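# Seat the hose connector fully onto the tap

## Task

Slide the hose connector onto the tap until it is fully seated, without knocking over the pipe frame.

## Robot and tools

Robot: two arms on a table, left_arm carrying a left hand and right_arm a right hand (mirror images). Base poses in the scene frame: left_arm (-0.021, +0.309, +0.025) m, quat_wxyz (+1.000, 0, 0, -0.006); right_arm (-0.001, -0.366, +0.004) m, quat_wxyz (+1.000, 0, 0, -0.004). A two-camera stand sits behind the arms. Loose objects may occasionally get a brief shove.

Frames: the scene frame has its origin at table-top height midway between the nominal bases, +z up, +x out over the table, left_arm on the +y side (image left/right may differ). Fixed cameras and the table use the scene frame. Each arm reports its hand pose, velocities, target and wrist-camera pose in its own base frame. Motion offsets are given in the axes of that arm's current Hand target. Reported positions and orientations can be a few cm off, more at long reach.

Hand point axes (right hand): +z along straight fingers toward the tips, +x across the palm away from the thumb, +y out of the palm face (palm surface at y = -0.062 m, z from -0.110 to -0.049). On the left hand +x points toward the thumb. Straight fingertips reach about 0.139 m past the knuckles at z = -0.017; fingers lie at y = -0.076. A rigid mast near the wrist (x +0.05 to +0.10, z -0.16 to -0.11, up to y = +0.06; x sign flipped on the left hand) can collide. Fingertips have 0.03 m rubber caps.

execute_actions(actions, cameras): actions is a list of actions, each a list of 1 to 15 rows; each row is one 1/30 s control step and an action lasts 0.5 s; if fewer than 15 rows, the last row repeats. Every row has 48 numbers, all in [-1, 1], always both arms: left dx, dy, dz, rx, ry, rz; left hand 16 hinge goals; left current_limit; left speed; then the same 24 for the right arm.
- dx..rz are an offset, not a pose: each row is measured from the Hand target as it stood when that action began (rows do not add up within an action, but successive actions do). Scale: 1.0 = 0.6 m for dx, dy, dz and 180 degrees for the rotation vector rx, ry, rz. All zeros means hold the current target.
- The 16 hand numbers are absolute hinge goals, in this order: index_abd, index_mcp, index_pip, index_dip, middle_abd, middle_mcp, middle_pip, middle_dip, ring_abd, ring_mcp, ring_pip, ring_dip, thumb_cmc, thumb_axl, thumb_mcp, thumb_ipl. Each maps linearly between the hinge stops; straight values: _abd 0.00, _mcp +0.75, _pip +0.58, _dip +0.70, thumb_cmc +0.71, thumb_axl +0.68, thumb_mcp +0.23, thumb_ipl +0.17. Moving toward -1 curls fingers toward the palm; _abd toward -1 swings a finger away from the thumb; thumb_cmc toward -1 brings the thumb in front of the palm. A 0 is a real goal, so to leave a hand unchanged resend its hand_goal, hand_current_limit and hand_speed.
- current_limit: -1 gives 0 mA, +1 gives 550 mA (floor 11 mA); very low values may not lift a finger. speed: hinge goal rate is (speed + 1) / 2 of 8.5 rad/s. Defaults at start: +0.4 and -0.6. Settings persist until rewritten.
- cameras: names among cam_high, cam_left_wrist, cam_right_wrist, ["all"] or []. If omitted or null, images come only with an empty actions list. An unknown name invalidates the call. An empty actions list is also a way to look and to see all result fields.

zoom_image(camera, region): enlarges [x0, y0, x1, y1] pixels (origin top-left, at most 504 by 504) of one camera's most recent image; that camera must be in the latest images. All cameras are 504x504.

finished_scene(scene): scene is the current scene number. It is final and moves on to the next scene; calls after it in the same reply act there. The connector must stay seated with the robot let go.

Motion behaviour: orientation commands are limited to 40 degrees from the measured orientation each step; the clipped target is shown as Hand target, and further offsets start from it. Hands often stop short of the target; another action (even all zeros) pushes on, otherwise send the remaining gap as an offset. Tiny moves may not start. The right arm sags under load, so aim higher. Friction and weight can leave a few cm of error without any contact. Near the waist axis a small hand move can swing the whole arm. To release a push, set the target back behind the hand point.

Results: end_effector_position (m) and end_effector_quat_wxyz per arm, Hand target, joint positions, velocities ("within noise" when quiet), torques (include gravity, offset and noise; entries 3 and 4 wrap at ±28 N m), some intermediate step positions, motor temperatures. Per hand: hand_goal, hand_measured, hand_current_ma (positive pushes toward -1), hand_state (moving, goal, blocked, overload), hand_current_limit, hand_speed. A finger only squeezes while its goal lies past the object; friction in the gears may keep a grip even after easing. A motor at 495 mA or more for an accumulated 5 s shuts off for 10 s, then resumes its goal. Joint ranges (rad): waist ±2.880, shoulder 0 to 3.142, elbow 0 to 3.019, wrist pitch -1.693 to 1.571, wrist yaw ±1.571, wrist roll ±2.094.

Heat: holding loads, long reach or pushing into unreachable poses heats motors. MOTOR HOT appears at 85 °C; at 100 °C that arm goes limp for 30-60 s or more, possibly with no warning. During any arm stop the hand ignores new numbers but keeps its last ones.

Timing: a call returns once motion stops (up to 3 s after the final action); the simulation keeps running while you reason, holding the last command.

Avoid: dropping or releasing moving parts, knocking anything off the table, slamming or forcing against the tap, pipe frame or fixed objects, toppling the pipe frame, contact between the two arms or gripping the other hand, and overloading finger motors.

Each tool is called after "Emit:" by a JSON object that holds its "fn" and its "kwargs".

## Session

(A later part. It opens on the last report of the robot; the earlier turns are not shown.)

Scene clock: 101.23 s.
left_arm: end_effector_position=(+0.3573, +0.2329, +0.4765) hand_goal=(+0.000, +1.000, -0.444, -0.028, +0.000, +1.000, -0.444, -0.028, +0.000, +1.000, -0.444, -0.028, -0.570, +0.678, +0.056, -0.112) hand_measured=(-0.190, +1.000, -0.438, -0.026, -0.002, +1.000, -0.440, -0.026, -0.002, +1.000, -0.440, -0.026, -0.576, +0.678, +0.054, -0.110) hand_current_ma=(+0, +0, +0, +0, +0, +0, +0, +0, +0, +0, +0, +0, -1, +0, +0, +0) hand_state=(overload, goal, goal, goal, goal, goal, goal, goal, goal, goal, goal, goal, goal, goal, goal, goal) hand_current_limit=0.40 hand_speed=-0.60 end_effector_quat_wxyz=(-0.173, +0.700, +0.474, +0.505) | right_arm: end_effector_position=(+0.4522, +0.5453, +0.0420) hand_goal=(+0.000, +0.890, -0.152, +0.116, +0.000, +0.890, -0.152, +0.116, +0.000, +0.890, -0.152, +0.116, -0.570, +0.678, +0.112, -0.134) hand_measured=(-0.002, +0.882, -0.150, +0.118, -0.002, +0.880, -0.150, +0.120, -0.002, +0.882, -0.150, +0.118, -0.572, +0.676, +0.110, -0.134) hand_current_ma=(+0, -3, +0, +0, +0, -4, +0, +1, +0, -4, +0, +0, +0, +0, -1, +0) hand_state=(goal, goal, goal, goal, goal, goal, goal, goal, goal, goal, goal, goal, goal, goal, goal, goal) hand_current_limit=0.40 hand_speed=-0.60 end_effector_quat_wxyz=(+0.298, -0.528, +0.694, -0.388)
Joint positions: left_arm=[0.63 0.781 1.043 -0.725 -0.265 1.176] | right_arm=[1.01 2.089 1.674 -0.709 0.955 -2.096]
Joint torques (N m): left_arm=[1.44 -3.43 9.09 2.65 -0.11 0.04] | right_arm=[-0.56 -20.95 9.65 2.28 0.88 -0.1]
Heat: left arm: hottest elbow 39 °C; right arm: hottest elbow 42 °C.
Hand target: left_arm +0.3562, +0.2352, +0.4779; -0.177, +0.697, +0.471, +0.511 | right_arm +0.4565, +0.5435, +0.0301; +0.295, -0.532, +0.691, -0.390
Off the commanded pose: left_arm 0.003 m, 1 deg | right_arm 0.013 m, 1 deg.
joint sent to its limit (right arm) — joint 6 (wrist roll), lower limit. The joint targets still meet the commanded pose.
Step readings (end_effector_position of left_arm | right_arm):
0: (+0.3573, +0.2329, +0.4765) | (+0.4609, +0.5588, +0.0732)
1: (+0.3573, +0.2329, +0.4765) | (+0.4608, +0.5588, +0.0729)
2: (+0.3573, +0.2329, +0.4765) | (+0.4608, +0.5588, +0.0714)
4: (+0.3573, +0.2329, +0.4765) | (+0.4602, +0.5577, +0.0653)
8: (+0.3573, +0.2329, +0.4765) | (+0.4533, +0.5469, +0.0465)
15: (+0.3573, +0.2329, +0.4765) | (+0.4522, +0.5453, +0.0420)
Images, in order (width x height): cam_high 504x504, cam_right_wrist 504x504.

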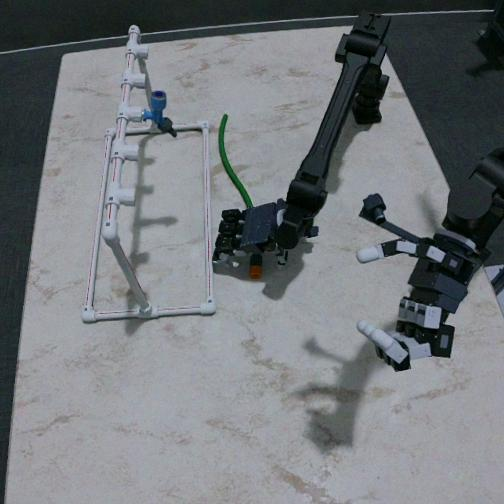

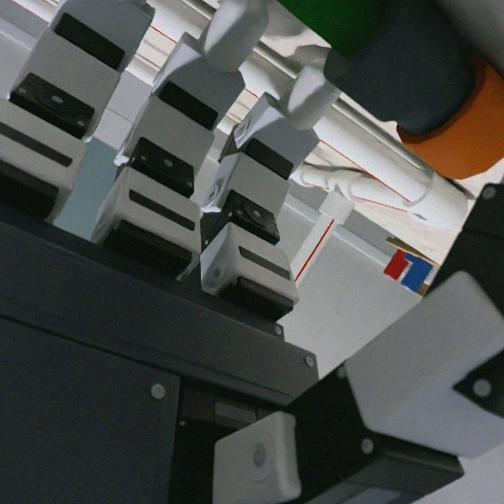

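Emit:
{"fn": "execute_actions", "kwargs": {"actions": [[[0,0,0,0,0,0,0,1,-0.445,-0.029,0,1,-0.445,-0.029,0,1,-0.445,-0.029,-0.571,0.678,0.056,-0.113,0.4,-0.6,-0.002,0.011,0.0077,0,0,0,0,0.89,-0.153,0.116,0,0.89,-0.153,0.116,0,0.89,-0.153,0.116,-0.571,0.678,0.112,-0.135,0.4,-0.8]],[[0,0,0,0,0,0,0,1,-0.445,-0.029,0,1,-0.445,-0.029,0,1,-0.445,-0.029,-0.571,0.678,0.056,-0.113,0.4,-0.6,0,0,0,0,0,0,0,0.616,-0.153,0.116,0,0.616,-0.153,0.116,0,0.616,-0.153,0.116,-0.571,0.678,-0.022,-0.135,0.4,-0.8]]], "cameras": ["cam_high", "cam_right_wrist"]}}

Emit:
{"fn": "zoom_image", "kwargs": {"camera": "cam_high", "region": [190, 170, 320, 300]}}

Scene clock: 103.40 s.
left_arm: end_effector_position=(+0.3573, +0.2329, +0.4765) hand_goal=(+0.000, +1.000, -0.444, -0.028, +0.000, +1.000, -0.444, -0.028, +0.000, +1.000, -0.444, -0.028, -0.570, +0.678, +0.056, -0.112) hand_measured=(-0.190, +1.000, -0.438, -0.026, -0.002, +1.000, -0.440, -0.026, -0.002, +1.000, -0.440, -0.026, -0.576, +0.678, +0.054, -0.110) hand_current_ma=(+0, +0, +0, +0, +0, +0, +0, +0, +0, +0, +0, +0, -1, +0, +0, +0) hand_state=(overload, goal, goal, goal, goal, goal, goal, goal, goal, goal, goal, goal, goal, goal, goal, goal) hand_current_limit=0.40 hand_speed=-0.60 end_effector_quat_wxyz=(-0.173, +0.700, +0.474, +0.505) | right_arm: end_effector_position=(+0.4643, +0.5458, +0.0463) hand_goal=(+0.000, +0.616, -0.152, +0.116, +0.000, +0.616, -0.152, +0.116, +0.000, +0.616, -0.152, +0.116, -0.570, +0.678, -0.022, -0.134) hand_measured=(-0.002, +0.612, -0.150, +0.118, -0.002, +0.638, -0.148, +0.120, +0.014, +0.686, -0.144, +0.116, -0.572, +0.676, -0.020, -0.134) hand_current_ma=(+0, -1, +0, +0, +0, +17, +1, +1, +6, +124, +3, +0, +0, +0, +0, +0) hand_state=(goal, goal, goal, goal, goal, blocked, goal, goal, goal, blocked, goal, goal, goal, goal, goal, goal) hand_current_limit=0.40 hand_speed=-0.80 end_effector_quat_wxyz=(+0.312, -0.513, +0.698, -0.389)
Joint positions: left_arm=[0.63 0.781 1.043 -0.725 -0.265 1.176] | right_arm=[0.999 2.089 1.674 -0.671 0.967 -2.097]
Joint torques (N m): left_arm=[1.38 -3.49 9.07 2.65 -0.11 0.04] | right_arm=[0.5 -20.72 9.65 1.31 0.29 -0.08]
Heat: left arm: hottest elbow 39 °C; right arm: hottest elbow 42 °C.
Hand target: left_arm +0.3562, +0.2352, +0.4779; -0.177, +0.697, +0.471, +0.511 | right_arm +0.4573, +0.5443, +0.0221; +0.295, -0.532, +0.691, -0.390
Off the commanded pose: left_arm 0.003 m, 1 deg | right_arm 0.025 m, 3 deg.
joint sent to its limit (right arm) — joint 6 (wrist roll), lower limit. The joint targets still meet the commanded pose.
Step readings (end_effector_position of left_arm | right_arm):
0: (+0.3573, +0.2329, +0.4765) | (+0.4522, +0.5453, +0.0420)
1: (+0.3573, +0.2329, +0.4765) | (+0.4523, +0.5454, +0.0420)
2: (+0.3573, +0.2329, +0.4765) | (+0.4525, +0.5457, +0.0421)
4: (+0.3573, +0.2329, +0.4765) | (+0.4531, +0.5467, +0.0426)
8: (+0.3573, +0.2329, +0.4765) | (+0.4539, +0.5479, +0.0431)
15: (+0.3573, +0.2329, +0.4765) | (+0.4541, +0.5483, +0.0433)
16: (+0.3573, +0.2329, +0.4765) | (+0.4541, +0.5483, +0.0433)
17: (+0.3573, +0.2329, +0.4765) | (+0.4541, +0.5483, +0.0433)
19: (+0.3573, +0.2329, +0.4765) | (+0.4541, +0.5483, +0.0433)
23: (+0.3573, +0.2329, +0.4765) | (+0.4553, +0.5484, +0.0441)
30: (+0.3573, +0.2329, +0.4765) | (+0.4640, +0.5459, +0.0463)
Images, in order (width x height): cam_high 504x504, cam_right_wrist 504x504.

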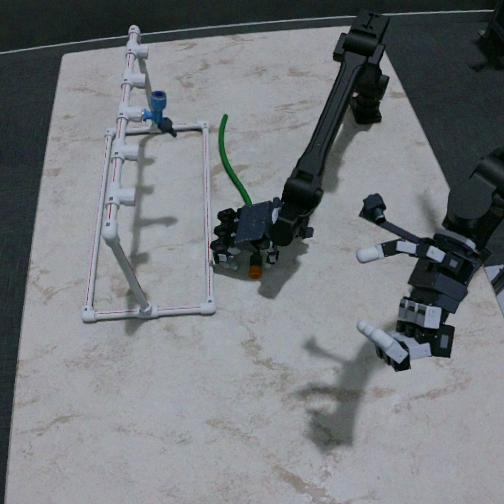

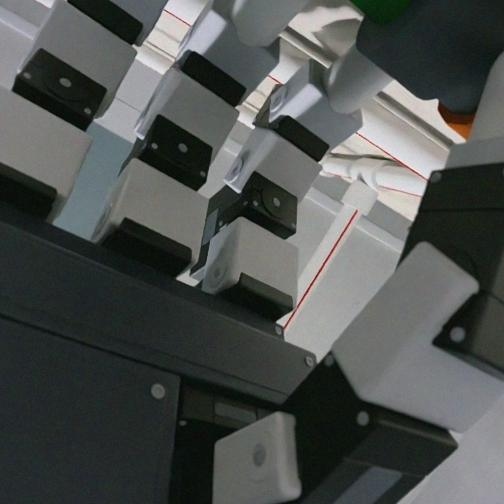

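Scaled by 3.877 from the camera's 504x504 image, which has a finer 720x720 frame.

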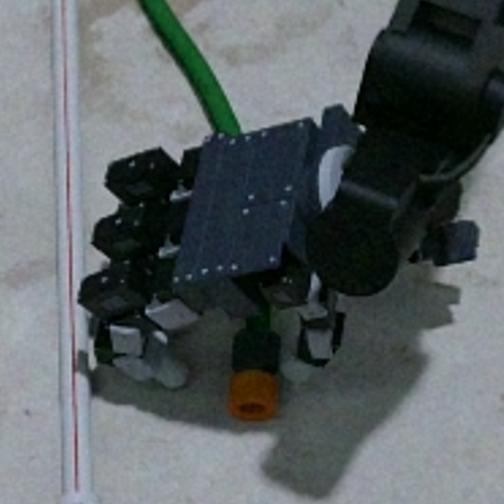

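Emit:
{"fn": "execute_actions", "kwargs": {"actions": [[[0,0,0,0,0,0,0,1,-0.445,-0.029,0,1,-0.445,-0.029,0,1,-0.445,-0.029,-0.571,0.678,0.056,-0.113,0.4,-0.6,0,0,0,0,0,0,0,0.616,-0.153,0.116,0,0.616,-0.153,0.116,0,1,0.2,0.4,-0.571,0.678,-0.022,-0.135,0.4,-0.8]]], "cameras": ["cam_high", "cam_right_wrist"]}}

Emit:
{"fn": "zoom_image", "kwargs": {"camera": "cam_right_wrist", "region": [200, 0, 504, 300]}}

Emit:
{"fn": "zoom_image", "kwargs": {"camera": "cam_high", "region": [200, 190, 290, 280]}}

Scene clock: 105.13 s.
left_arm: end_effector_position=(+0.3573, +0.2329, +0.4765) hand_goal=(+0.000, +1.000, -0.444, -0.028, +0.000, +1.000, -0.444, -0.028, +0.000, +1.000, -0.444, -0.028, -0.570, +0.678, +0.056, -0.112) hand_measured=(-0.190, +1.000, -0.438, -0.026, -0.002, +1.000, -0.440, -0.026, -0.002, +1.000, -0.440, -0.026, -0.576, +0.678, +0.054, -0.110) hand_current_ma=(+0, +0, +0, +0, +0, +0, +0, +0, +0, +0, +0, +0, -1, +0, +0, +0) hand_state=(overload, goal, goal, goal, goal, goal, goal, goal, goal, goal, goal, goal, goal, goal, goal, goal) hand_current_limit=0.40 hand_speed=-0.60 end_effector_quat_wxyz=(-0.173, +0.700, +0.474, +0.505) | right_arm: end_effector_position=(+0.4533, +0.5509, +0.0462) hand_goal=(+0.000, +0.616, -0.152, +0.116, +0.000, +0.616, -0.152, +0.116, +0.000, +1.000, +0.200, +0.400, -0.570, +0.678, -0.022, -0.134) hand_measured=(+0.002, +0.604, -0.162, +0.112, -0.004, +0.616, -0.164, +0.104, -0.004, +0.980, +0.194, +0.398, -0.572, +0.676, -0.020, -0.134) hand_current_ma=(+0, -6, -4, -1, -1, +0, -6, -5, +0, -16, -2, +0, +0, +0, +0, +0) hand_state=(goal, goal, goal, goal, goal, goal, goal, goal, goal, blocked, goal, goal, goal, goal, goal, goal) hand_current_limit=0.40 hand_speed=-0.80 end_effector_quat_wxyz=(+0.309, -0.526, +0.691, -0.388)
Joint positions: left_arm=[0.63 0.781 1.043 -0.725 -0.265 1.176] | right_arm=[1.015 2.087 1.674 -0.683 0.962 -2.108]
Joint torques (N m): left_arm=[1.44 -3.49 9.09 2.66 -0.11 0.04] | right_arm=[-0.85 -20.48 9.57 1.84 0.52 0.04]
Heat: left arm: hottest elbow 39 °C; right arm: hottest elbow 42 °C.
Hand target: left_arm +0.3562, +0.2352, +0.4779; -0.177, +0.697, +0.471, +0.511 | right_arm +0.4574, +0.5444, +0.0221; +0.295, -0.532, +0.691, -0.390
Off the commanded pose: left_arm 0.003 m, 1 deg | right_arm 0.025 m, 2 deg.
joint sent to its limit (right arm) — joint 6 (wrist roll), lower limit. The joint targets still meet the commanded pose.
Step readings (end_effector_position of left_arm | right_arm):
0: (+0.3573, +0.2329, +0.4765) | (+0.4643, +0.5458, +0.0463)
1: (+0.3573, +0.2329, +0.4765) | (+0.4643, +0.5458, +0.0463)
2: (+0.3573, +0.2329, +0.4765) | (+0.4643, +0.5458, +0.0463)
4: (+0.3573, +0.2329, +0.4765) | (+0.4642, +0.5456, +0.0462)
8: (+0.3573, +0.2329, +0.4765) | (+0.4612, +0.5468, +0.0464)
15: (+0.3573, +0.2329, +0.4765) | (+0.4512, +0.5518, +0.0466)
Images, in order (width x height): cam_high 504x504, cam_right_wrist 504x504.

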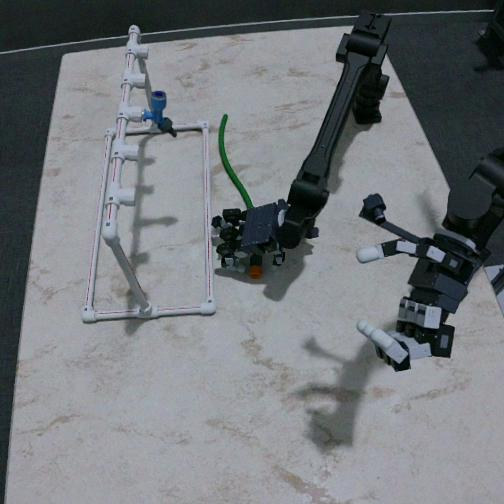

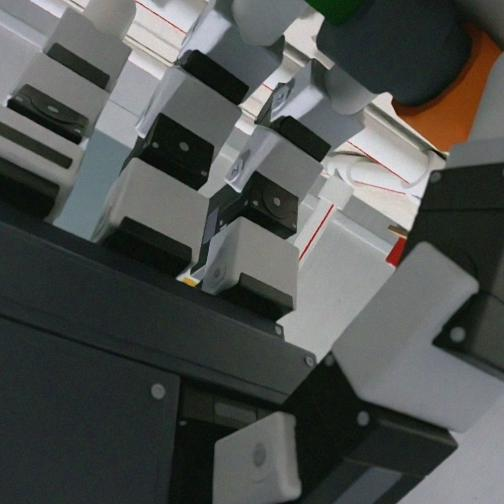

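Scaled by 1.658 from the camera's 504x504 image, which has a finer 720x720 frame.

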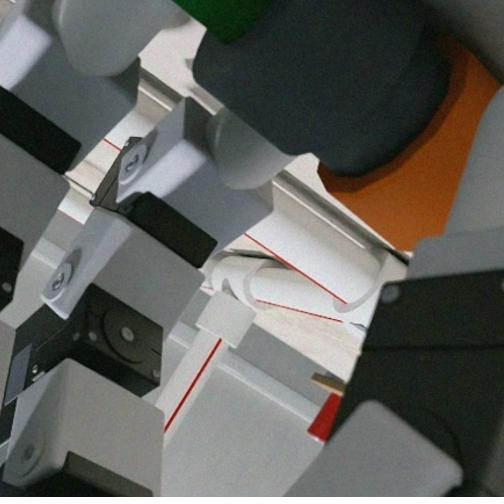

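Scaled by 5.600 from the camera's 504x504 image, which has a finer 720x720 frame.

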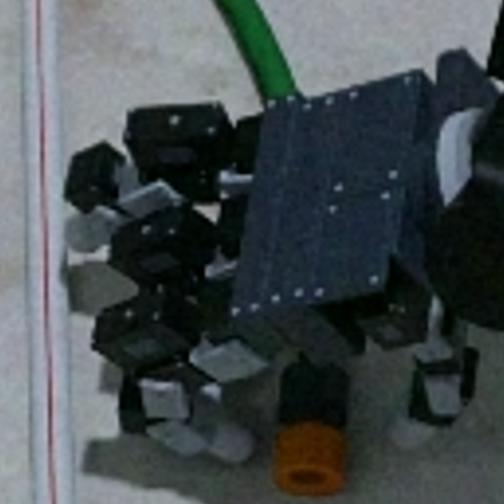

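Emit:
{"fn": "execute_actions", "kwargs": {"actions": [[[0,0,0,0,0,0,0,1,-0.445,-0.029,0,1,-0.445,-0.029,0,1,-0.445,-0.029,-0.571,0.678,0.056,-0.113,0.4,-0.6,0.0128,0.007,0.008,0,0,0,0,0.68,-0.153,0.116,0,0.68,-0.153,0.116,0,1,0.2,0.4,-0.571,0.678,-0.022,-0.135,0.4,-0.8]]], "cameras": ["cam_high", "cam_right_wrist"]}}

Emit:
{"fn": "zoom_image", "kwargs": {"camera": "cam_high", "region": [200, 190, 290, 280]}}

Scene clock: 107.00 s.
left_arm: end_effector_position=(+0.3573, +0.2329, +0.4765) hand_goal=(+0.000, +1.000, -0.444, -0.028, +0.000, +1.000, -0.444, -0.028, +0.000, +1.000, -0.444, -0.028, -0.570, +0.678, +0.056, -0.112) hand_measured=(-0.190, +1.000, -0.438, -0.026, -0.002, +1.000, -0.440, -0.026, -0.002, +1.000, -0.440, -0.026, -0.576, +0.678, +0.054, -0.110) hand_current_ma=(+0, +0, +0, +0, +0, +0, +0, +0, +0, +0, +0, +0, -1, +0, +0, +0) hand_state=(overload, goal, goal, goal, goal, goal, goal, goal, goal, goal, goal, goal, goal, goal, goal, goal) hand_current_limit=0.40 hand_speed=-0.60 end_effector_quat_wxyz=(-0.173, +0.700, +0.474, +0.505) | right_arm: end_effector_position=(+0.4529, +0.5510, +0.0444) hand_goal=(+0.000, +0.680, -0.152, +0.116, +0.000, +0.680, -0.152, +0.116, +0.000, +1.000, +0.200, +0.400, -0.570, +0.678, -0.022, -0.134) hand_measured=(+0.000, +0.632, -0.176, +0.102, -0.006, +0.638, -0.184, +0.092, -0.002, +0.980, +0.194, +0.398, -0.572, +0.676, -0.020, -0.134) hand_current_ma=(+0, -65, -19, -7, -1, -52, -29, -18, +0, -16, -2, +0, +0, +0, +0, +0) hand_state=(goal, blocked, blocked, goal, goal, blocked, blocked, blocked, goal, blocked, goal, goal, goal, goal, goal, goal) hand_current_limit=0.40 hand_speed=-0.80 end_effector_quat_wxyz=(+0.311, -0.525, +0.692, -0.386)
Joint positions: left_arm=[0.63 0.781 1.043 -0.725 -0.265 1.176] | right_arm=[1.015 2.085 1.665 -0.67 0.96 -2.108]
Joint torques (N m): left_arm=[1.44 -3.55 9.09 2.66 -0.11 0.04] | right_arm=[-1.26 -21.13 7.66 2.25 0.56 0.04]
Heat: left arm: hottest elbow 39 °C; right arm: hottest elbow 42 °C.
Hand target: left_arm +0.3562, +0.2352, +0.4779; -0.177, +0.697, +0.471, +0.511 | right_arm +0.4572, +0.5364, +0.0161; +0.295, -0.532, +0.691, -0.390
Off the commanded pose: left_arm 0.003 m, 1 deg | right_arm 0.032 m, 2 deg.
joint sent to its limit (right arm) — joint 6 (wrist roll), lower limit. The joint targets still meet the commanded pose.
Step readings (end_effector_position of left_arm | right_arm):
0: (+0.3573, +0.2329, +0.4765) | (+0.4533, +0.5509, +0.0462)
1: (+0.3573, +0.2329, +0.4765) | (+0.4533, +0.5510, +0.0462)
2: (+0.3573, +0.2329, +0.4765) | (+0.4533, +0.5511, +0.0462)
4: (+0.3573, +0.2329, +0.4765) | (+0.4528, +0.5511, +0.0452)
8: (+0.3573, +0.2329, +0.4765) | (+0.4529, +0.5511, +0.0444)
15: (+0.3573, +0.2329, +0.4765) | (+0.4529, +0.5511, +0.0445)
Images, in order (width x height): cam_high 504x504, cam_right_wrist 504x504.

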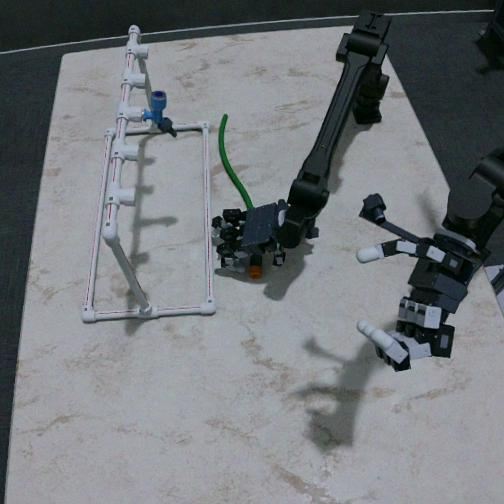

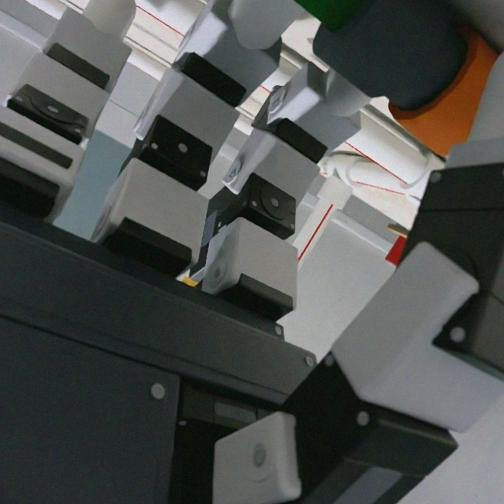

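Scaled by 5.600 from the camera's 504x504 image, which has a finer 720x720 frame.

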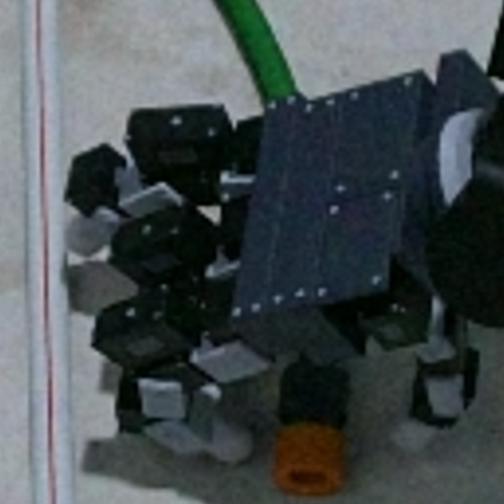

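Emit:
{"fn": "execute_actions", "kwargs": {"actions": [[[0,0,0,0,0,0,0,1,-0.445,-0.029,0,1,-0.445,-0.029,0,1,-0.445,-0.029,-0.571,0.678,0.056,-0.113,0.4,-0.6,0,-0.0202,-0.0117,0,0,0,0,0.75,-0.153,0.116,0,0.75,-0.153,0.116,0,1,0.2,0.4,-0.571,0.678,-0.022,-0.135,0.4,-0.8]]], "cameras": ["cam_right_wrist"]}}

Scene clock: 108.33 s.
left_arm: end_effector_position=(+0.3573, +0.2329, +0.4765) hand_goal=(+0.000, +1.000, -0.444, -0.028, +0.000, +1.000, -0.444, -0.028, +0.000, +1.000, -0.444, -0.028, -0.570, +0.678, +0.056, -0.112) hand_measured=(-0.190, +1.000, -0.438, -0.026, -0.002, +1.000, -0.440, -0.026, -0.002, +1.000, -0.440, -0.026, -0.576, +0.678, +0.054, -0.110) hand_current_ma=(+0, +0, +0, +0, +0, +0, +0, +0, +0, +0, +0, +0, -1, +0, +0, +0) hand_state=(overload, goal, goal, goal, goal, goal, goal, goal, goal, goal, goal, goal, goal, goal, goal, goal) hand_current_limit=0.40 hand_speed=-0.60 end_effector_quat_wxyz=(-0.173, +0.700, +0.474, +0.505) | right_arm: end_effector_position=(+0.4522, +0.5513, +0.0442) hand_goal=(+0.000, +0.750, -0.152, +0.116, +0.000, +0.750, -0.152, +0.116, +0.000, +1.000, +0.200, +0.400, -0.570, +0.678, -0.022, -0.134) hand_measured=(+0.000, +0.734, -0.156, +0.114, -0.006, +0.660, -0.196, +0.086, -0.002, +0.980, +0.194, +0.398, -0.572, +0.676, -0.020, -0.134) hand_current_ma=(+0, -10, -1, +0, -2, -195, -53, -27, +0, -16, -2, +0, +0, +0, +0, +0) hand_state=(goal, goal, goal, goal, goal, blocked, blocked, blocked, goal, blocked, goal, goal, goal, goal, goal, goal) hand_current_limit=0.40 hand_speed=-0.80 end_effector_quat_wxyz=(+0.311, -0.526, +0.692, -0.384)
Joint positions: left_arm=[0.63 0.781 1.043 -0.725 -0.265 1.176] | right_arm=[1.015 2.085 1.665 -0.671 0.956 -2.108]
Joint torques (N m): left_arm=[1.38 -3.49 9.09 2.65 -0.11 0.04] | right_arm=[-1.32 -22.36 8.98 1.07 0.73 0.04]
Heat: left arm: hottest elbow 39 °C; right arm: hottest elbow 42 °C.
Hand target: left_arm +0.3562, +0.2352, +0.4779; -0.177, +0.697, +0.471, +0.511 | right_arm +0.4576, +0.5364, +0.0301; +0.295, -0.532, +0.691, -0.390
Off the commanded pose: left_arm 0.003 m, 1 deg | right_arm 0.021 m, 2 deg.
joint sent to its limit (right arm) — joint 6 (wrist roll), lower limit. The joint targets still meet the commanded pose.
Step readings (end_effector_position of left_arm | right_arm):
0: (+0.3573, +0.2329, +0.4765) | (+0.4529, +0.5510, +0.0444)
1: (+0.3573, +0.2329, +0.4765) | (+0.4529, +0.5510, +0.0444)
2: (+0.3573, +0.2329, +0.4765) | (+0.4528, +0.5511, +0.0446)
4: (+0.3573, +0.2329, +0.4765) | (+0.4526, +0.5514, +0.0444)
8: (+0.3573, +0.2329, +0.4765) | (+0.4523, +0.5513, +0.0442)
15: (+0.3573, +0.2329, +0.4765) | (+0.4522, +0.5513, +0.0442)
Images, in order (width x height): cam_right_wrist 504x504.

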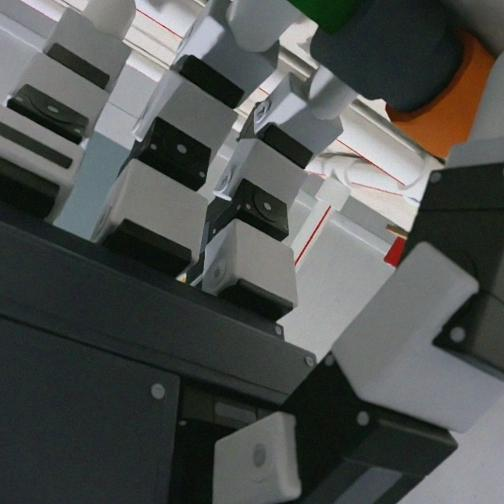

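Emit:
{"fn": "execute_actions", "kwargs": {"actions": [[[0,0,0,0,0,0,0,1,-0.445,-0.029,0,1,-0.445,-0.029,0,1,-0.445,-0.029,-0.571,0.678,0.056,-0.113,0.4,-0.6,0,-0.0217,-0.0125,0,0,0,0,0.75,-0.153,0.116,0,0.75,-0.153,0.116,0,1,0.2,0.4,-0.571,0.678,-0.022,-0.135,0.4,-0.8]]], "cameras": ["cam_right_wrist", "cam_high"]}}

Emit:
{"fn": "zoom_image", "kwargs": {"camera": "cam_high", "region": [200, 190, 290, 280]}}

Scene clock: 110.50 s.
left_arm: end_effector_position=(+0.3573, +0.2329, +0.4765) hand_goal=(+0.000, +1.000, -0.444, -0.028, +0.000, +1.000, -0.444, -0.028, +0.000, +1.000, -0.444, -0.028, -0.570, +0.678, +0.056, -0.112) hand_measured=(-0.190, +1.000, -0.438, -0.026, -0.002, +1.000, -0.440, -0.026, -0.002, +1.000, -0.440, -0.026, -0.576, +0.678, +0.054, -0.110) hand_current_ma=(+0, +0, +0, +0, +0, +0, +0, +0, +0, +0, +0, +0, -1, +0, +0, +0) hand_state=(overload, goal, goal, goal, goal, goal, goal, goal, goal, goal, goal, goal, goal, goal, goal, goal) hand_current_limit=0.40 hand_speed=-0.60 end_effector_quat_wxyz=(-0.173, +0.700, +0.474, +0.505) | right_arm: end_effector_position=(+0.4495, +0.5482, +0.0441) hand_goal=(+0.000, +0.750, -0.152, +0.116, +0.000, +0.750, -0.152, +0.116, +0.000, +1.000, +0.200, +0.400, -0.570, +0.678, -0.022, -0.134) hand_measured=(+0.006, +0.742, -0.156, +0.112, +0.006, +0.712, -0.182, +0.094, -0.002, +0.980, +0.194, +0.398, -0.572, +0.676, -0.020, -0.134) hand_current_ma=(+1, -4, -1, -1, +1, -45, -27, -15, +0, -16, -2, +0, +0, +0, +0, +0) hand_state=(goal, goal, goal, goal, goal, blocked, blocked, blocked, goal, blocked, goal, goal, goal, goal, goal, goal) hand_current_limit=0.40 hand_speed=-0.80 end_effector_quat_wxyz=(+0.304, -0.530, +0.692, -0.385)
Joint positions: left_arm=[0.63 0.781 1.043 -0.725 -0.265 1.176] | right_arm=[1.015 2.082 1.665 -0.692 0.952 -2.105]
Joint torques (N m): left_arm=[1.44 -3.43 9.07 2.66 -0.11 0.04] | right_arm=[-1.44 -23.41 10.25 0.59 0.93 0]
Heat: left arm: hottest elbow 39 °C; right arm: hottest elbow 42 °C.
Hand target: left_arm +0.3562, +0.2352, +0.4779; -0.177, +0.697, +0.471, +0.511 | right_arm +0.4579, +0.5365, +0.0451; +0.295, -0.532, +0.691, -0.390
Off the commanded pose: left_arm 0.003 m, 1 deg | right_arm 0.015 m, 1 deg.
joint sent to its limit (right arm) — joint 6 (wrist roll), lower limit. The joint targets still meet the commanded pose.
Step readings (end_effector_position of left_arm | right_arm):
0: (+0.3573, +0.2329, +0.4765) | (+0.4522, +0.5513, +0.0442)
1: (+0.3573, +0.2329, +0.4765) | (+0.4522, +0.5511, +0.0441)
2: (+0.3573, +0.2329, +0.4765) | (+0.4518, +0.5508, +0.0438)
4: (+0.3573, +0.2329, +0.4765) | (+0.4508, +0.5503, +0.0441)
8: (+0.3573, +0.2329, +0.4765) | (+0.4498, +0.5487, +0.0441)
15: (+0.3573, +0.2329, +0.4765) | (+0.4495, +0.5483, +0.0442)
Images, in order (width x height): cam_high 504x504, cam_right_wrist 504x504.

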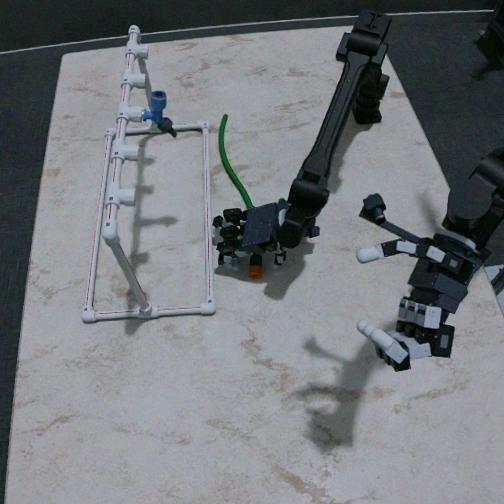

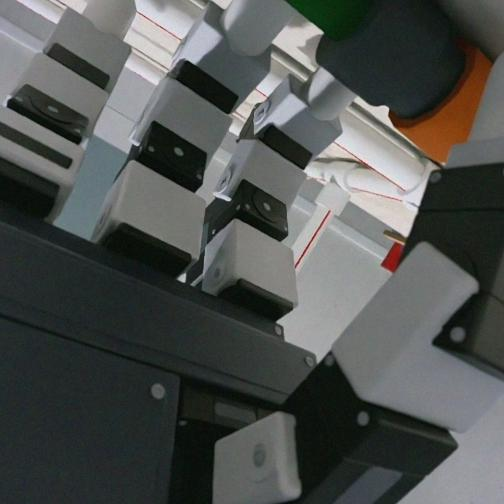

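Scaled by 5.600 from the camera's 504x504 image, which has a finer 720x720 frame.

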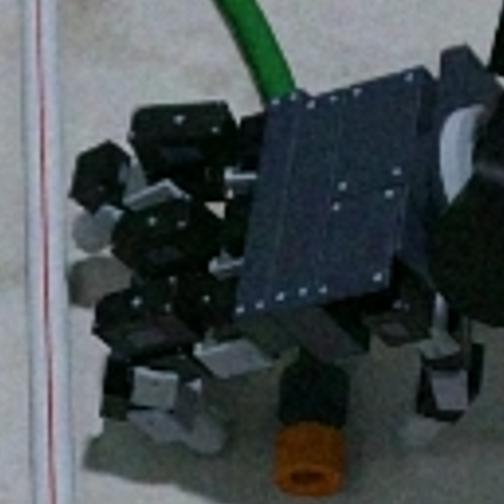

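Emit:
{"fn": "execute_actions", "kwargs": {"actions": [[[0,0,0,0,0,0,0,1,-0.445,-0.029,0,1,-0.445,-0.029,0,1,-0.445,-0.029,-0.571,0.678,0.056,-0.113,0.4,-0.6,0.02,-0.0072,-0.0042,0,0,0,0,0.75,-0.153,0.116,0,0.75,-0.153,0.116,0,1,0.2,0.4,-0.571,0.678,-0.022,-0.135,0.4,-0.8]]], "cameras": ["cam_right_wrist"]}}

Scene clock: 112.33 s.
left_arm: end_effector_position=(+0.3573, +0.2329, +0.4765) hand_goal=(+0.000, +1.000, -0.444, -0.028, +0.000, +1.000, -0.444, -0.028, +0.000, +1.000, -0.444, -0.028, -0.570, +0.678, +0.056, -0.112) hand_measured=(-0.190, +1.000, -0.438, -0.026, -0.002, +1.000, -0.440, -0.026, -0.002, +1.000, -0.440, -0.026, -0.576, +0.678, +0.054, -0.110) hand_current_ma=(+0, +0, +0, +0, +0, +0, +0, +0, +0, +0, +0, +0, -1, +0, +0, +0) hand_state=(overload, goal, goal, goal, goal, goal, goal, goal, goal, goal, goal, goal, goal, goal, goal, goal) hand_current_limit=0.40 hand_speed=-0.60 end_effector_quat_wxyz=(-0.173, +0.700, +0.474, +0.505) | right_arm: end_effector_position=(+0.4539, +0.5347, +0.0451) hand_goal=(+0.000, +0.750, -0.152, +0.116, +0.000, +0.750, -0.152, +0.116, +0.000, +1.000, +0.200, +0.400, -0.570, +0.678, -0.022, -0.134) hand_measured=(+0.004, +0.742, -0.156, +0.112, +0.006, +0.728, -0.164, +0.108, -0.002, +0.980, +0.194, +0.398, -0.572, +0.676, -0.020, -0.134) hand_current_ma=(+1, -4, -1, -1, +1, -19, -5, -3, +0, -16, -2, +0, +0, +0, +0, +0) hand_state=(goal, goal, goal, goal, goal, blocked, goal, goal, goal, blocked, goal, goal, goal, goal, goal, goal) hand_current_limit=0.40 hand_speed=-0.80 end_effector_quat_wxyz=(+0.298, -0.527, +0.695, -0.388)
Joint positions: left_arm=[0.63 0.781 1.043 -0.725 -0.265 1.176] | right_arm=[1 2.066 1.642 -0.694 0.952 -2.105]
Joint torques (N m): left_arm=[1.44 -3.49 9.07 2.65 -0.11 0.04] | right_arm=[-0.67 -24.64 8.87 0.92 0.9 0]
Heat: left arm: hottest elbow 39 °C; right arm: hottest elbow 42 °C.
Hand target: left_arm +0.3562, +0.2352, +0.4779; -0.177, +0.697, +0.471, +0.511 | right_arm +0.4550, +0.5248, +0.0502; +0.295, -0.532, +0.691, -0.390
Off the commanded pose: left_arm 0.003 m, 1 deg | right_arm 0.011 m, 1 deg.
joint sent to its limit (right arm) — joint 6 (wrist roll), lower limit. The joint targets still meet the commanded pose.
Step readings (end_effector_position of left_arm | right_arm):
0: (+0.3573, +0.2329, +0.4765) | (+0.4495, +0.5482, +0.0441)
1: (+0.3573, +0.2329, +0.4765) | (+0.4495, +0.5482, +0.0441)
2: (+0.3573, +0.2329, +0.4765) | (+0.4495, +0.5483, +0.0446)
4: (+0.3573, +0.2329, +0.4765) | (+0.4497, +0.5465, +0.0447)
8: (+0.3573, +0.2329, +0.4765) | (+0.4504, +0.5401, +0.0450)
15: (+0.3573, +0.2329, +0.4765) | (+0.4539, +0.5347, +0.0451)
Images, in order (width x height): cam_right_wrist 504x504.

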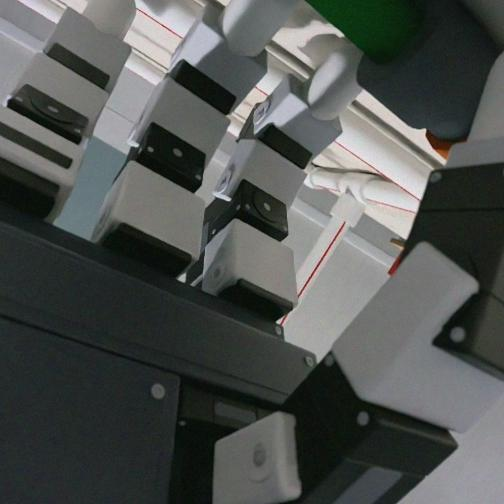

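Emit:
{"fn": "execute_actions", "kwargs": {"actions": [[[0,0,0,0,0,0,0,1,-0.445,-0.029,0,1,-0.445,-0.029,0,1,-0.445,-0.029,-0.571,0.678,0.056,-0.113,0.4,-0.6,0,0,0,0,0,0,0,0.616,-0.153,0.116,0,0.616,-0.153,0.116,0,1,0.2,0.4,-0.571,0.678,-0.151,-0.135,0.4,-0.8]]], "cameras": ["cam_right_wrist"]}}

Scene clock: 113.50 s.
left_arm: end_effector_position=(+0.3573, +0.2329, +0.4765) hand_goal=(+0.000, +1.000, -0.444, -0.028, +0.000, +1.000, -0.444, -0.028, +0.000, +1.000, -0.444, -0.028, -0.570, +0.678, +0.056, -0.112) hand_measured=(-0.190, +1.000, -0.438, -0.026, -0.002, +1.000, -0.440, -0.026, -0.002, +1.000, -0.440, -0.026, -0.576, +0.678, +0.054, -0.110) hand_current_ma=(+0, +0, +0, +0, +0, +0, +0, +0, +0, +0, +0, +0, -1, +0, +0, +0) hand_state=(overload, goal, goal, goal, goal, goal, goal, goal, goal, goal, goal, goal, goal, goal, goal, goal) hand_current_limit=0.40 hand_speed=-0.60 end_effector_quat_wxyz=(-0.173, +0.700, +0.474, +0.505) | right_arm: end_effector_position=(+0.4565, +0.5328, +0.0478) hand_goal=(+0.000, +0.616, -0.152, +0.116, +0.000, +0.616, -0.152, +0.116, +0.000, +1.000, +0.200, +0.400, -0.570, +0.678, -0.150, -0.134) hand_measured=(+0.004, +0.616, -0.150, +0.114, +0.006, +0.614, -0.152, +0.114, -0.002, +0.980, +0.194, +0.398, -0.572, +0.676, -0.144, -0.132) hand_current_ma=(+1, +0, +0, +0, +1, -1, +0, +0, +0, -15, -2, +0, +0, +0, +3, +0) hand_state=(goal, goal, goal, goal, goal, goal, goal, goal, goal, blocked, goal, goal, goal, goal, goal, goal) hand_current_limit=0.40 hand_speed=-0.80 end_effector_quat_wxyz=(+0.298, -0.524, +0.696, -0.389)
Joint positions: left_arm=[0.63 0.781 1.043 -0.725 -0.265 1.176] | right_arm=[0.995 2.062 1.642 -0.694 0.954 -2.105]
Joint torques (N m): left_arm=[1.44 -3.49 9.09 2.63 -0.11 0.04] | right_arm=[-0.44 -24.29 8.87 0.91 0.8 0]
Heat: left arm: hottest elbow 39 °C; right arm: hottest elbow 42 °C.
Hand target: left_arm +0.3562, +0.2352, +0.4779; -0.177, +0.697, +0.471, +0.511 | right_arm +0.4550, +0.5249, +0.0502; +0.295, -0.532, +0.691, -0.390
Off the commanded pose: left_arm 0.003 m, 1 deg | right_arm 0.009 m, 1 deg.
joint sent to its limit (right arm) — joint 6 (wrist roll), lower limit. The joint targets still meet the commanded pose.
Step readings (end_effector_position of left_arm | right_arm):
0: (+0.3573, +0.2329, +0.4765) | (+0.4539, +0.5347, +0.0451)
1: (+0.3573, +0.2329, +0.4765) | (+0.4539, +0.5347, +0.0451)
2: (+0.3573, +0.2329, +0.4765) | (+0.4539, +0.5347, +0.0451)
4: (+0.3573, +0.2329, +0.4765) | (+0.4542, +0.5345, +0.0460)
8: (+0.3573, +0.2329, +0.4765) | (+0.4557, +0.5335, +0.0478)
15: (+0.3573, +0.2329, +0.4765) | (+0.4565, +0.5328, +0.0478)
Images, in order (width x height): cam_right_wrist 504x504.

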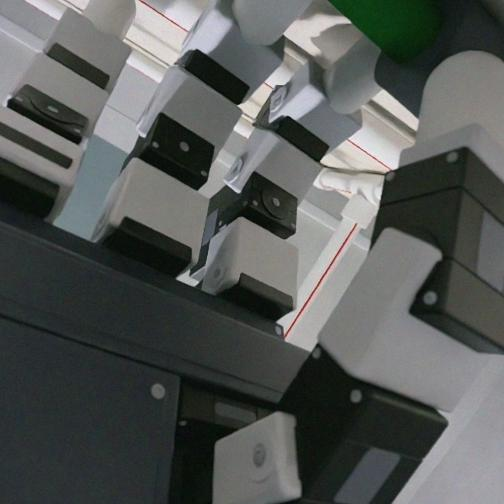

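Emit:
{"fn": "execute_actions", "kwargs": {"actions": [[[0,0,0,0,0,0,0,1,-0.445,-0.029,0,1,-0.445,-0.029,0,1,-0.445,-0.029,-0.571,0.678,0.056,-0.113,0.4,-0.6,0,0,0,0,0,0,0,0.5,-0.153,0.116,0,0.46,-0.153,0.116,0,1,0.2,0.4,-0.571,0.678,-0.19,-0.135,0.2,-0.8]]], "cameras": ["cam_right_wrist", "cam_high"]}}

Emit:
{"fn": "zoom_image", "kwargs": {"camera": "cam_high", "region": [200, 190, 290, 280]}}

Scene clock: 114.53 s.
left_arm: end_effector_position=(+0.3573, +0.2329, +0.4765) hand_goal=(+0.000, +1.000, -0.444, -0.028, +0.000, +1.000, -0.444, -0.028, +0.000, +1.000, -0.444, -0.028, -0.570, +0.678, +0.056, -0.112) hand_measured=(-0.190, +1.000, -0.438, -0.026, -0.002, +1.000, -0.440, -0.026, -0.002, +1.000, -0.440, -0.026, -0.576, +0.678, +0.054, -0.110) hand_current_ma=(+0, +0, +0, +0, +0, +0, +0, +0, +0, +0, +0, +0, -1, +0, +0, +0) hand_state=(overload, goal, goal, goal, goal, goal, goal, goal, goal, goal, goal, goal, goal, goal, goal, goal) hand_current_limit=0.40 hand_speed=-0.60 end_effector_quat_wxyz=(-0.173, +0.700, +0.474, +0.505) | right_arm: end_effector_position=(+0.4573, +0.5322, +0.0484) hand_goal=(+0.000, +0.500, -0.152, +0.116, +0.000, +0.460, -0.152, +0.116, +0.000, +1.000, +0.200, +0.400, -0.570, +0.678, -0.190, -0.134) hand_measured=(+0.002, +0.516, -0.150, +0.114, +0.002, +0.462, -0.150, +0.114, -0.002, +0.980, +0.194, +0.398, -0.572, +0.678, -0.182, -0.132) hand_current_ma=(+0, +9, +0, +0, +0, +1, +0, +0, +0, -15, -2, +0, +0, +0, +5, +0) hand_state=(goal, goal, goal, goal, goal, goal, goal, goal, goal, blocked, goal, goal, goal, goal, goal, goal) hand_current_limit=0.20 hand_speed=-0.80 end_effector_quat_wxyz=(+0.299, -0.523, +0.697, -0.390)
Joint positions: left_arm=[0.63 0.781 1.043 -0.725 -0.265 1.176] | right_arm=[0.994 2.061 1.642 -0.694 0.955 -2.105]
Joint velocities: left_arm=[within noise] | right_arm=[0.005 0.005 -0.012 -0.017 0.154 -0.022]
Joint torques (N m): left_arm=[1.38 -3.55 9.1 2.65 -0.11 0.04] | right_arm=[-0.26 -24.18 8.87 0.9 0.75 0]
Heat: left arm: hottest elbow 39 °C; right arm: hottest elbow 42 °C.
Hand target: left_arm +0.3562, +0.2352, +0.4779; -0.177, +0.697, +0.471, +0.511 | right_arm +0.4550, +0.5249, +0.0503; +0.295, -0.532, +0.691, -0.390
Off the commanded pose: left_arm 0.003 m, 1 deg | right_arm 0.008 m, 1 deg.
joint sent to its limit (right arm) — joint 6 (wrist roll), lower limit. The joint targets still meet the commanded pose.
Step readings (end_effector_position of left_arm | right_arm):
0: (+0.3573, +0.2329, +0.4765) | (+0.4565, +0.5328, +0.0478)
1: (+0.3573, +0.2329, +0.4765) | (+0.4565, +0.5328, +0.0478)
2: (+0.3573, +0.2329, +0.4765) | (+0.4566, +0.5328, +0.0478)
4: (+0.3573, +0.2329, +0.4765) | (+0.4571, +0.5324, +0.0481)
8: (+0.3573, +0.2329, +0.4765) | (+0.4573, +0.5322, +0.0484)
15: (+0.3573, +0.2329, +0.4765) | (+0.4573, +0.5322, +0.0484)
Images, in order (width x height): cam_high 504x504, cam_right_wrist 504x504.

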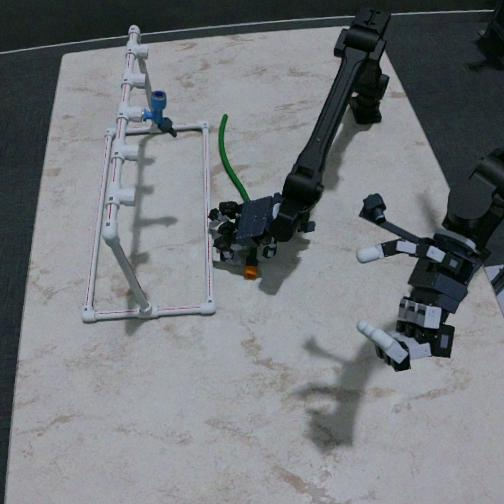

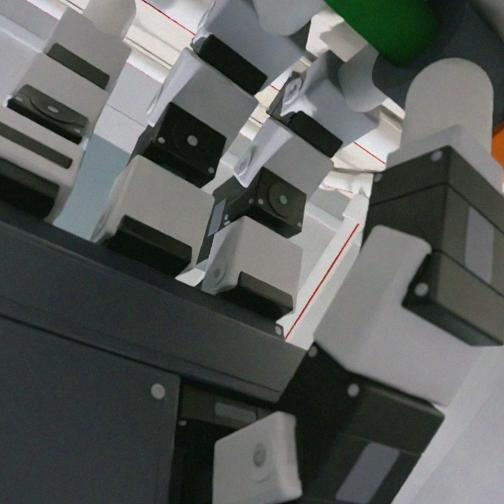

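Scaled by 5.600 from the camera's 504x504 image, which has a finer 720x720 frame.

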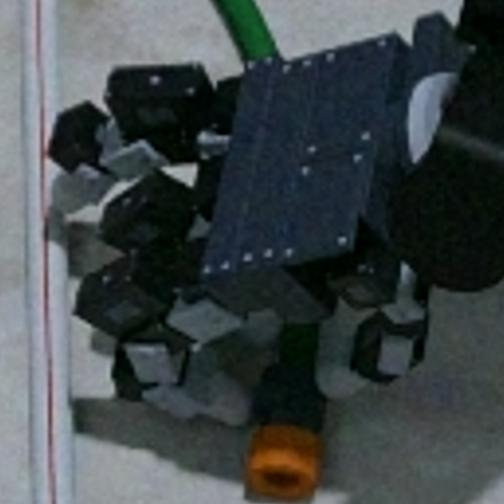

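Emit:
{"fn": "execute_actions", "kwargs": {"actions": [[[0,0,0,0,0,0,0,1,-0.445,-0.029,0,1,-0.445,-0.029,0,1,-0.445,-0.029,-0.571,0.678,0.056,-0.113,0.4,-0.6,0,0,0,0,0,0,0,0.6,-0.153,0.116,0,0.6,-0.153,0.116,0,1,0.2,0.4,-0.571,0.678,-0.1,-0.135,0.4,-0.7]],[[0,0,0,0,0,0,0,1,-0.445,-0.029,0,1,-0.445,-0.029,0,1,-0.445,-0.029,-0.571,0.678,0.056,-0.113,0.4,-0.6,-0.028,0,0,0,0,0,0,0.6,-0.153,0.116,0,0.6,-0.153,0.116,0,1,0.2,0.4,-0.571,0.678,-0.1,-0.135,0.4,-0.7]]], "cameras": ["cam_right_wrist", "cam_high"]}}

Emit:
{"fn": "zoom_image", "kwargs": {"camera": "cam_high", "region": [200, 190, 290, 280]}}

Scene clock: 116.83 s.
left_arm: end_effector_position=(+0.3573, +0.2329, +0.4765) hand_goal=(+0.000, +1.000, -0.444, -0.028, +0.000, +1.000, -0.444, -0.028, +0.000, +1.000, -0.444, -0.028, -0.570, +0.678, +0.056, -0.112) hand_measured=(-0.190, +1.000, -0.438, -0.026, -0.002, +1.000, -0.440, -0.026, -0.002, +1.000, -0.440, -0.026, -0.576, +0.678, +0.054, -0.110) hand_current_ma=(+0, +0, +0, +0, +0, +0, +0, +0, +0, +0, +0, +0, -1, +0, +0, +0) hand_state=(overload, goal, goal, goal, goal, goal, goal, goal, goal, goal, goal, goal, goal, goal, goal, goal) hand_current_limit=0.40 hand_speed=-0.60 end_effector_quat_wxyz=(-0.173, +0.700, +0.474, +0.505) | right_arm: end_effector_position=(+0.4546, +0.5301, +0.0480) hand_goal=(+0.000, +0.600, -0.152, +0.116, +0.000, +0.600, -0.152, +0.116, +0.000, +1.000, +0.200, +0.400, -0.570, +0.678, -0.100, -0.134) hand_measured=(+0.006, +0.588, -0.160, +0.112, +0.002, +0.584, -0.154, +0.114, -0.002, +0.980, +0.194, +0.398, -0.572, +0.678, -0.102, -0.132) hand_current_ma=(+1, -5, -3, -1, +0, -10, +0, +0, +0, -15, -2, +0, +0, +0, +0, +0) hand_state=(goal, goal, goal, goal, goal, goal, goal, goal, goal, blocked, goal, goal, goal, goal, goal, goal) hand_current_limit=0.40 hand_speed=-0.70 end_effector_quat_wxyz=(+0.292, -0.528, +0.695, -0.391)
Joint positions: left_arm=[0.63 0.781 1.043 -0.725 -0.265 1.176] | right_arm=[0.995 2.061 1.646 -0.714 0.953 -2.105]
Joint torques (N m): left_arm=[1.44 -3.43 9.06 2.65 -0.11 0.04] | right_arm=[0.32 -20.84 13.65 0.76 0.92 -0.01]
Heat: left arm: hottest elbow 39 °C; right arm: hottest elbow 42 °C.
Hand target: left_arm +0.3562, +0.2352, +0.4779; -0.177, +0.697, +0.471, +0.511 | right_arm +0.4593, +0.5410, +0.0499; +0.295, -0.532, +0.691, -0.390
Off the commanded pose: left_arm 0.003 m, 1 deg | right_arm 0.012 m, 1 deg.
joint sent to its limit (right arm) — joint 6 (wrist roll), lower limit. The joint targets still meet the commanded pose.
Step readings (end_effector_position of left_arm | right_arm):
0: (+0.3573, +0.2329, +0.4765) | (+0.4573, +0.5322, +0.0484)
1: (+0.3573, +0.2329, +0.4765) | (+0.4573, +0.5322, +0.0484)
2: (+0.3573, +0.2329, +0.4765) | (+0.4573, +0.5323, +0.0484)
4: (+0.3573, +0.2329, +0.4765) | (+0.4568, +0.5321, +0.0480)
8: (+0.3573, +0.2329, +0.4765) | (+0.4559, +0.5321, +0.0478)
15: (+0.3573, +0.2329, +0.4765) | (+0.4559, +0.5321, +0.0478)
16: (+0.3573, +0.2329, +0.4765) | (+0.4559, +0.5321, +0.0478)
17: (+0.3573, +0.2329, +0.4765) | (+0.4557, +0.5318, +0.0477)
19: (+0.3573, +0.2329, +0.4765) | (+0.4554, +0.5313, +0.0475)
23: (+0.3573, +0.2329, +0.4765) | (+0.4551, +0.5308, +0.0478)
30: (+0.3573, +0.2329, +0.4765) | (+0.4547, +0.5303, +0.0480)
Images, in order (width x height): cam_high 504x504, cam_right_wrist 504x504.

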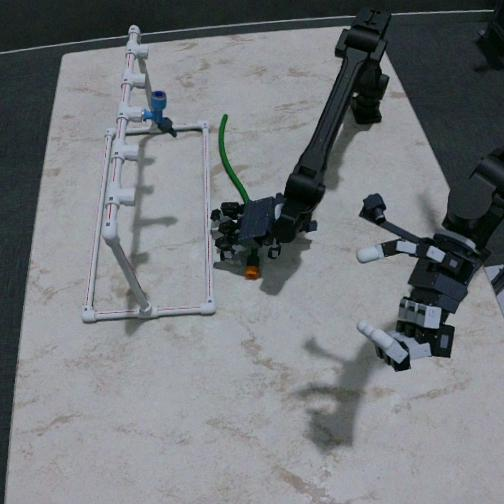

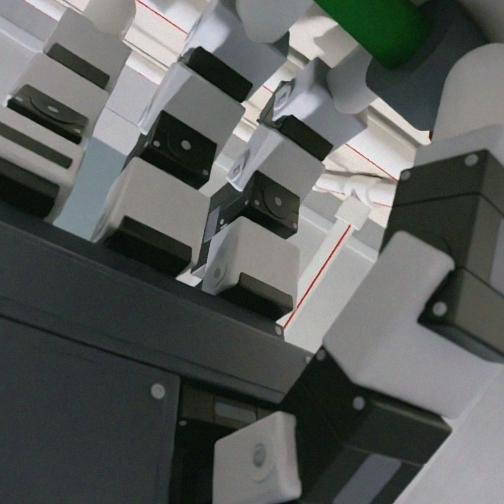

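Scaled by 5.600 from the camera's 504x504 image, which has a finer 720x720 frame.

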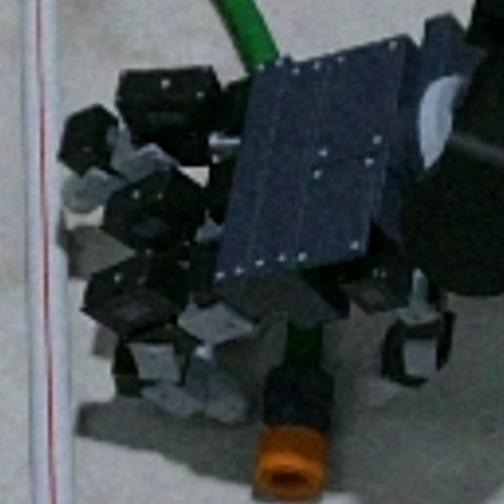

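Emit:
{"fn": "execute_actions", "kwargs": {"actions": [[[0,0,0,0,0,0,0,1,-0.445,-0.029,0,1,-0.445,-0.029,0,1,-0.445,-0.029,-0.571,0.678,0.056,-0.113,0.4,-0.6,-0.018,0,0,0,0,0,0,0.64,-0.153,0.116,0,0.64,-0.153,0.116,0,1,0.2,0.4,-0.571,0.678,-0.1,-0.135,0.4,-0.7]]], "cameras": ["cam_right_wrist", "cam_high"]}}

Emit:
{"fn": "zoom_image", "kwargs": {"camera": "cam_high", "region": [200, 190, 290, 280]}}

Scene clock: 117.83 s.
left_arm: end_effector_position=(+0.3573, +0.2329, +0.4765) hand_goal=(+0.000, +1.000, -0.444, -0.028, +0.000, +1.000, -0.444, -0.028, +0.000, +1.000, -0.444, -0.028, -0.570, +0.678, +0.056, -0.112) hand_measured=(-0.190, +1.000, -0.438, -0.026, -0.002, +1.000, -0.440, -0.026, -0.002, +1.000, -0.440, -0.026, -0.576, +0.678, +0.054, -0.110) hand_current_ma=(+0, +0, +0, +0, +0, +0, +0, +0, +0, +0, +0, +0, -1, +0, +0, +0) hand_state=(overload, goal, goal, goal, goal, goal, goal, goal, goal, goal, goal, goal, goal, goal, goal, goal) hand_current_limit=0.40 hand_speed=-0.60 end_effector_quat_wxyz=(-0.173, +0.700, +0.474, +0.505) | right_arm: end_effector_position=(+0.4578, +0.5351, +0.0509) hand_goal=(+0.000, +0.640, -0.152, +0.116, +0.000, +0.640, -0.152, +0.116, +0.000, +1.000, +0.200, +0.400, -0.570, +0.678, -0.100, -0.134) hand_measured=(+0.002, +0.626, -0.154, +0.114, +0.002, +0.624, -0.154, +0.114, -0.002, +0.980, +0.194, +0.398, -0.572, +0.678, -0.102, -0.132) hand_current_ma=(+0, -8, +0, +0, +0, -10, +0, +0, +0, -15, -2, +0, +0, +0, +0, +0) hand_state=(goal, goal, goal, goal, goal, goal, goal, goal, goal, blocked, goal, goal, goal, goal, goal, goal) hand_current_limit=0.40 hand_speed=-0.70 end_effector_quat_wxyz=(+0.290, -0.529, +0.695, -0.392)
Joint positions: left_arm=[0.63 0.781 1.043 -0.725 -0.265 1.176] | right_arm=[0.995 2.074 1.677 -0.735 0.953 -2.105]
Joint torques (N m): left_arm=[1.44 -3.49 9.07 2.66 -0.11 0.04] | right_arm=[0.56 -20.37 14.52 0.88 0.96 0]
Heat: left arm: hottest elbow 39 °C; right arm: hottest elbow 42 °C.
Hand target: left_arm +0.3562, +0.2352, +0.4779; -0.177, +0.697, +0.471, +0.511 | right_arm +0.4622, +0.5514, +0.0500; +0.295, -0.532, +0.691, -0.390
Off the commanded pose: left_arm 0.003 m, 1 deg | right_arm 0.017 m, 1 deg.
joint sent to its limit (right arm) — joint 6 (wrist roll), lower limit. The joint targets still meet the commanded pose.
Step readings (end_effector_position of left_arm | right_arm):
0: (+0.3573, +0.2329, +0.4765) | (+0.4547, +0.5302, +0.0481)
1: (+0.3573, +0.2329, +0.4765) | (+0.4547, +0.5303, +0.0483)
2: (+0.3573, +0.2329, +0.4765) | (+0.4546, +0.5301, +0.0486)
4: (+0.3573, +0.2329, +0.4765) | (+0.4549, +0.5305, +0.0494)
8: (+0.3573, +0.2329, +0.4765) | (+0.4572, +0.5341, +0.0518)
15: (+0.3573, +0.2329, +0.4765) | (+0.4581, +0.5355, +0.0523)
Images, in order (width x height): cam_high 504x504, cam_right_wrist 504x504.

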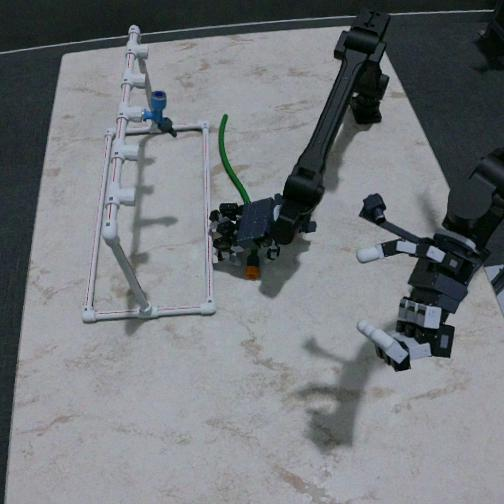

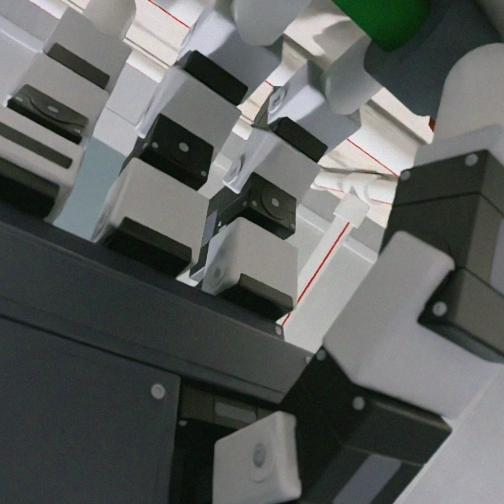

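Scaled by 5.600 from the camera's 504x504 image, which has a finer 720x720 frame.

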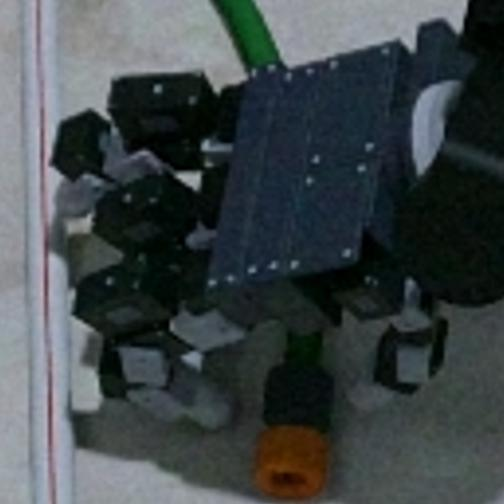

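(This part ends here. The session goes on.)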